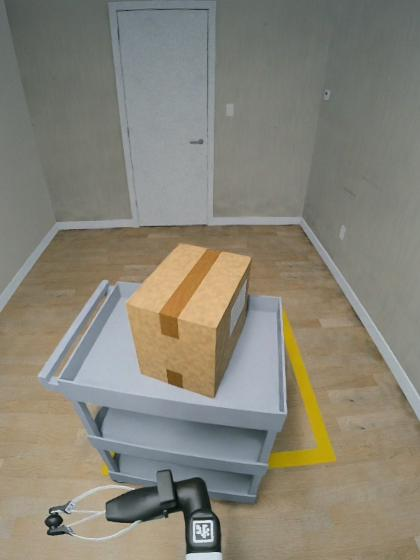

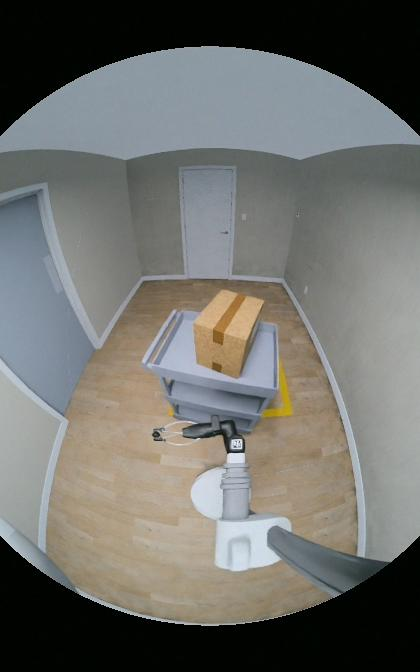

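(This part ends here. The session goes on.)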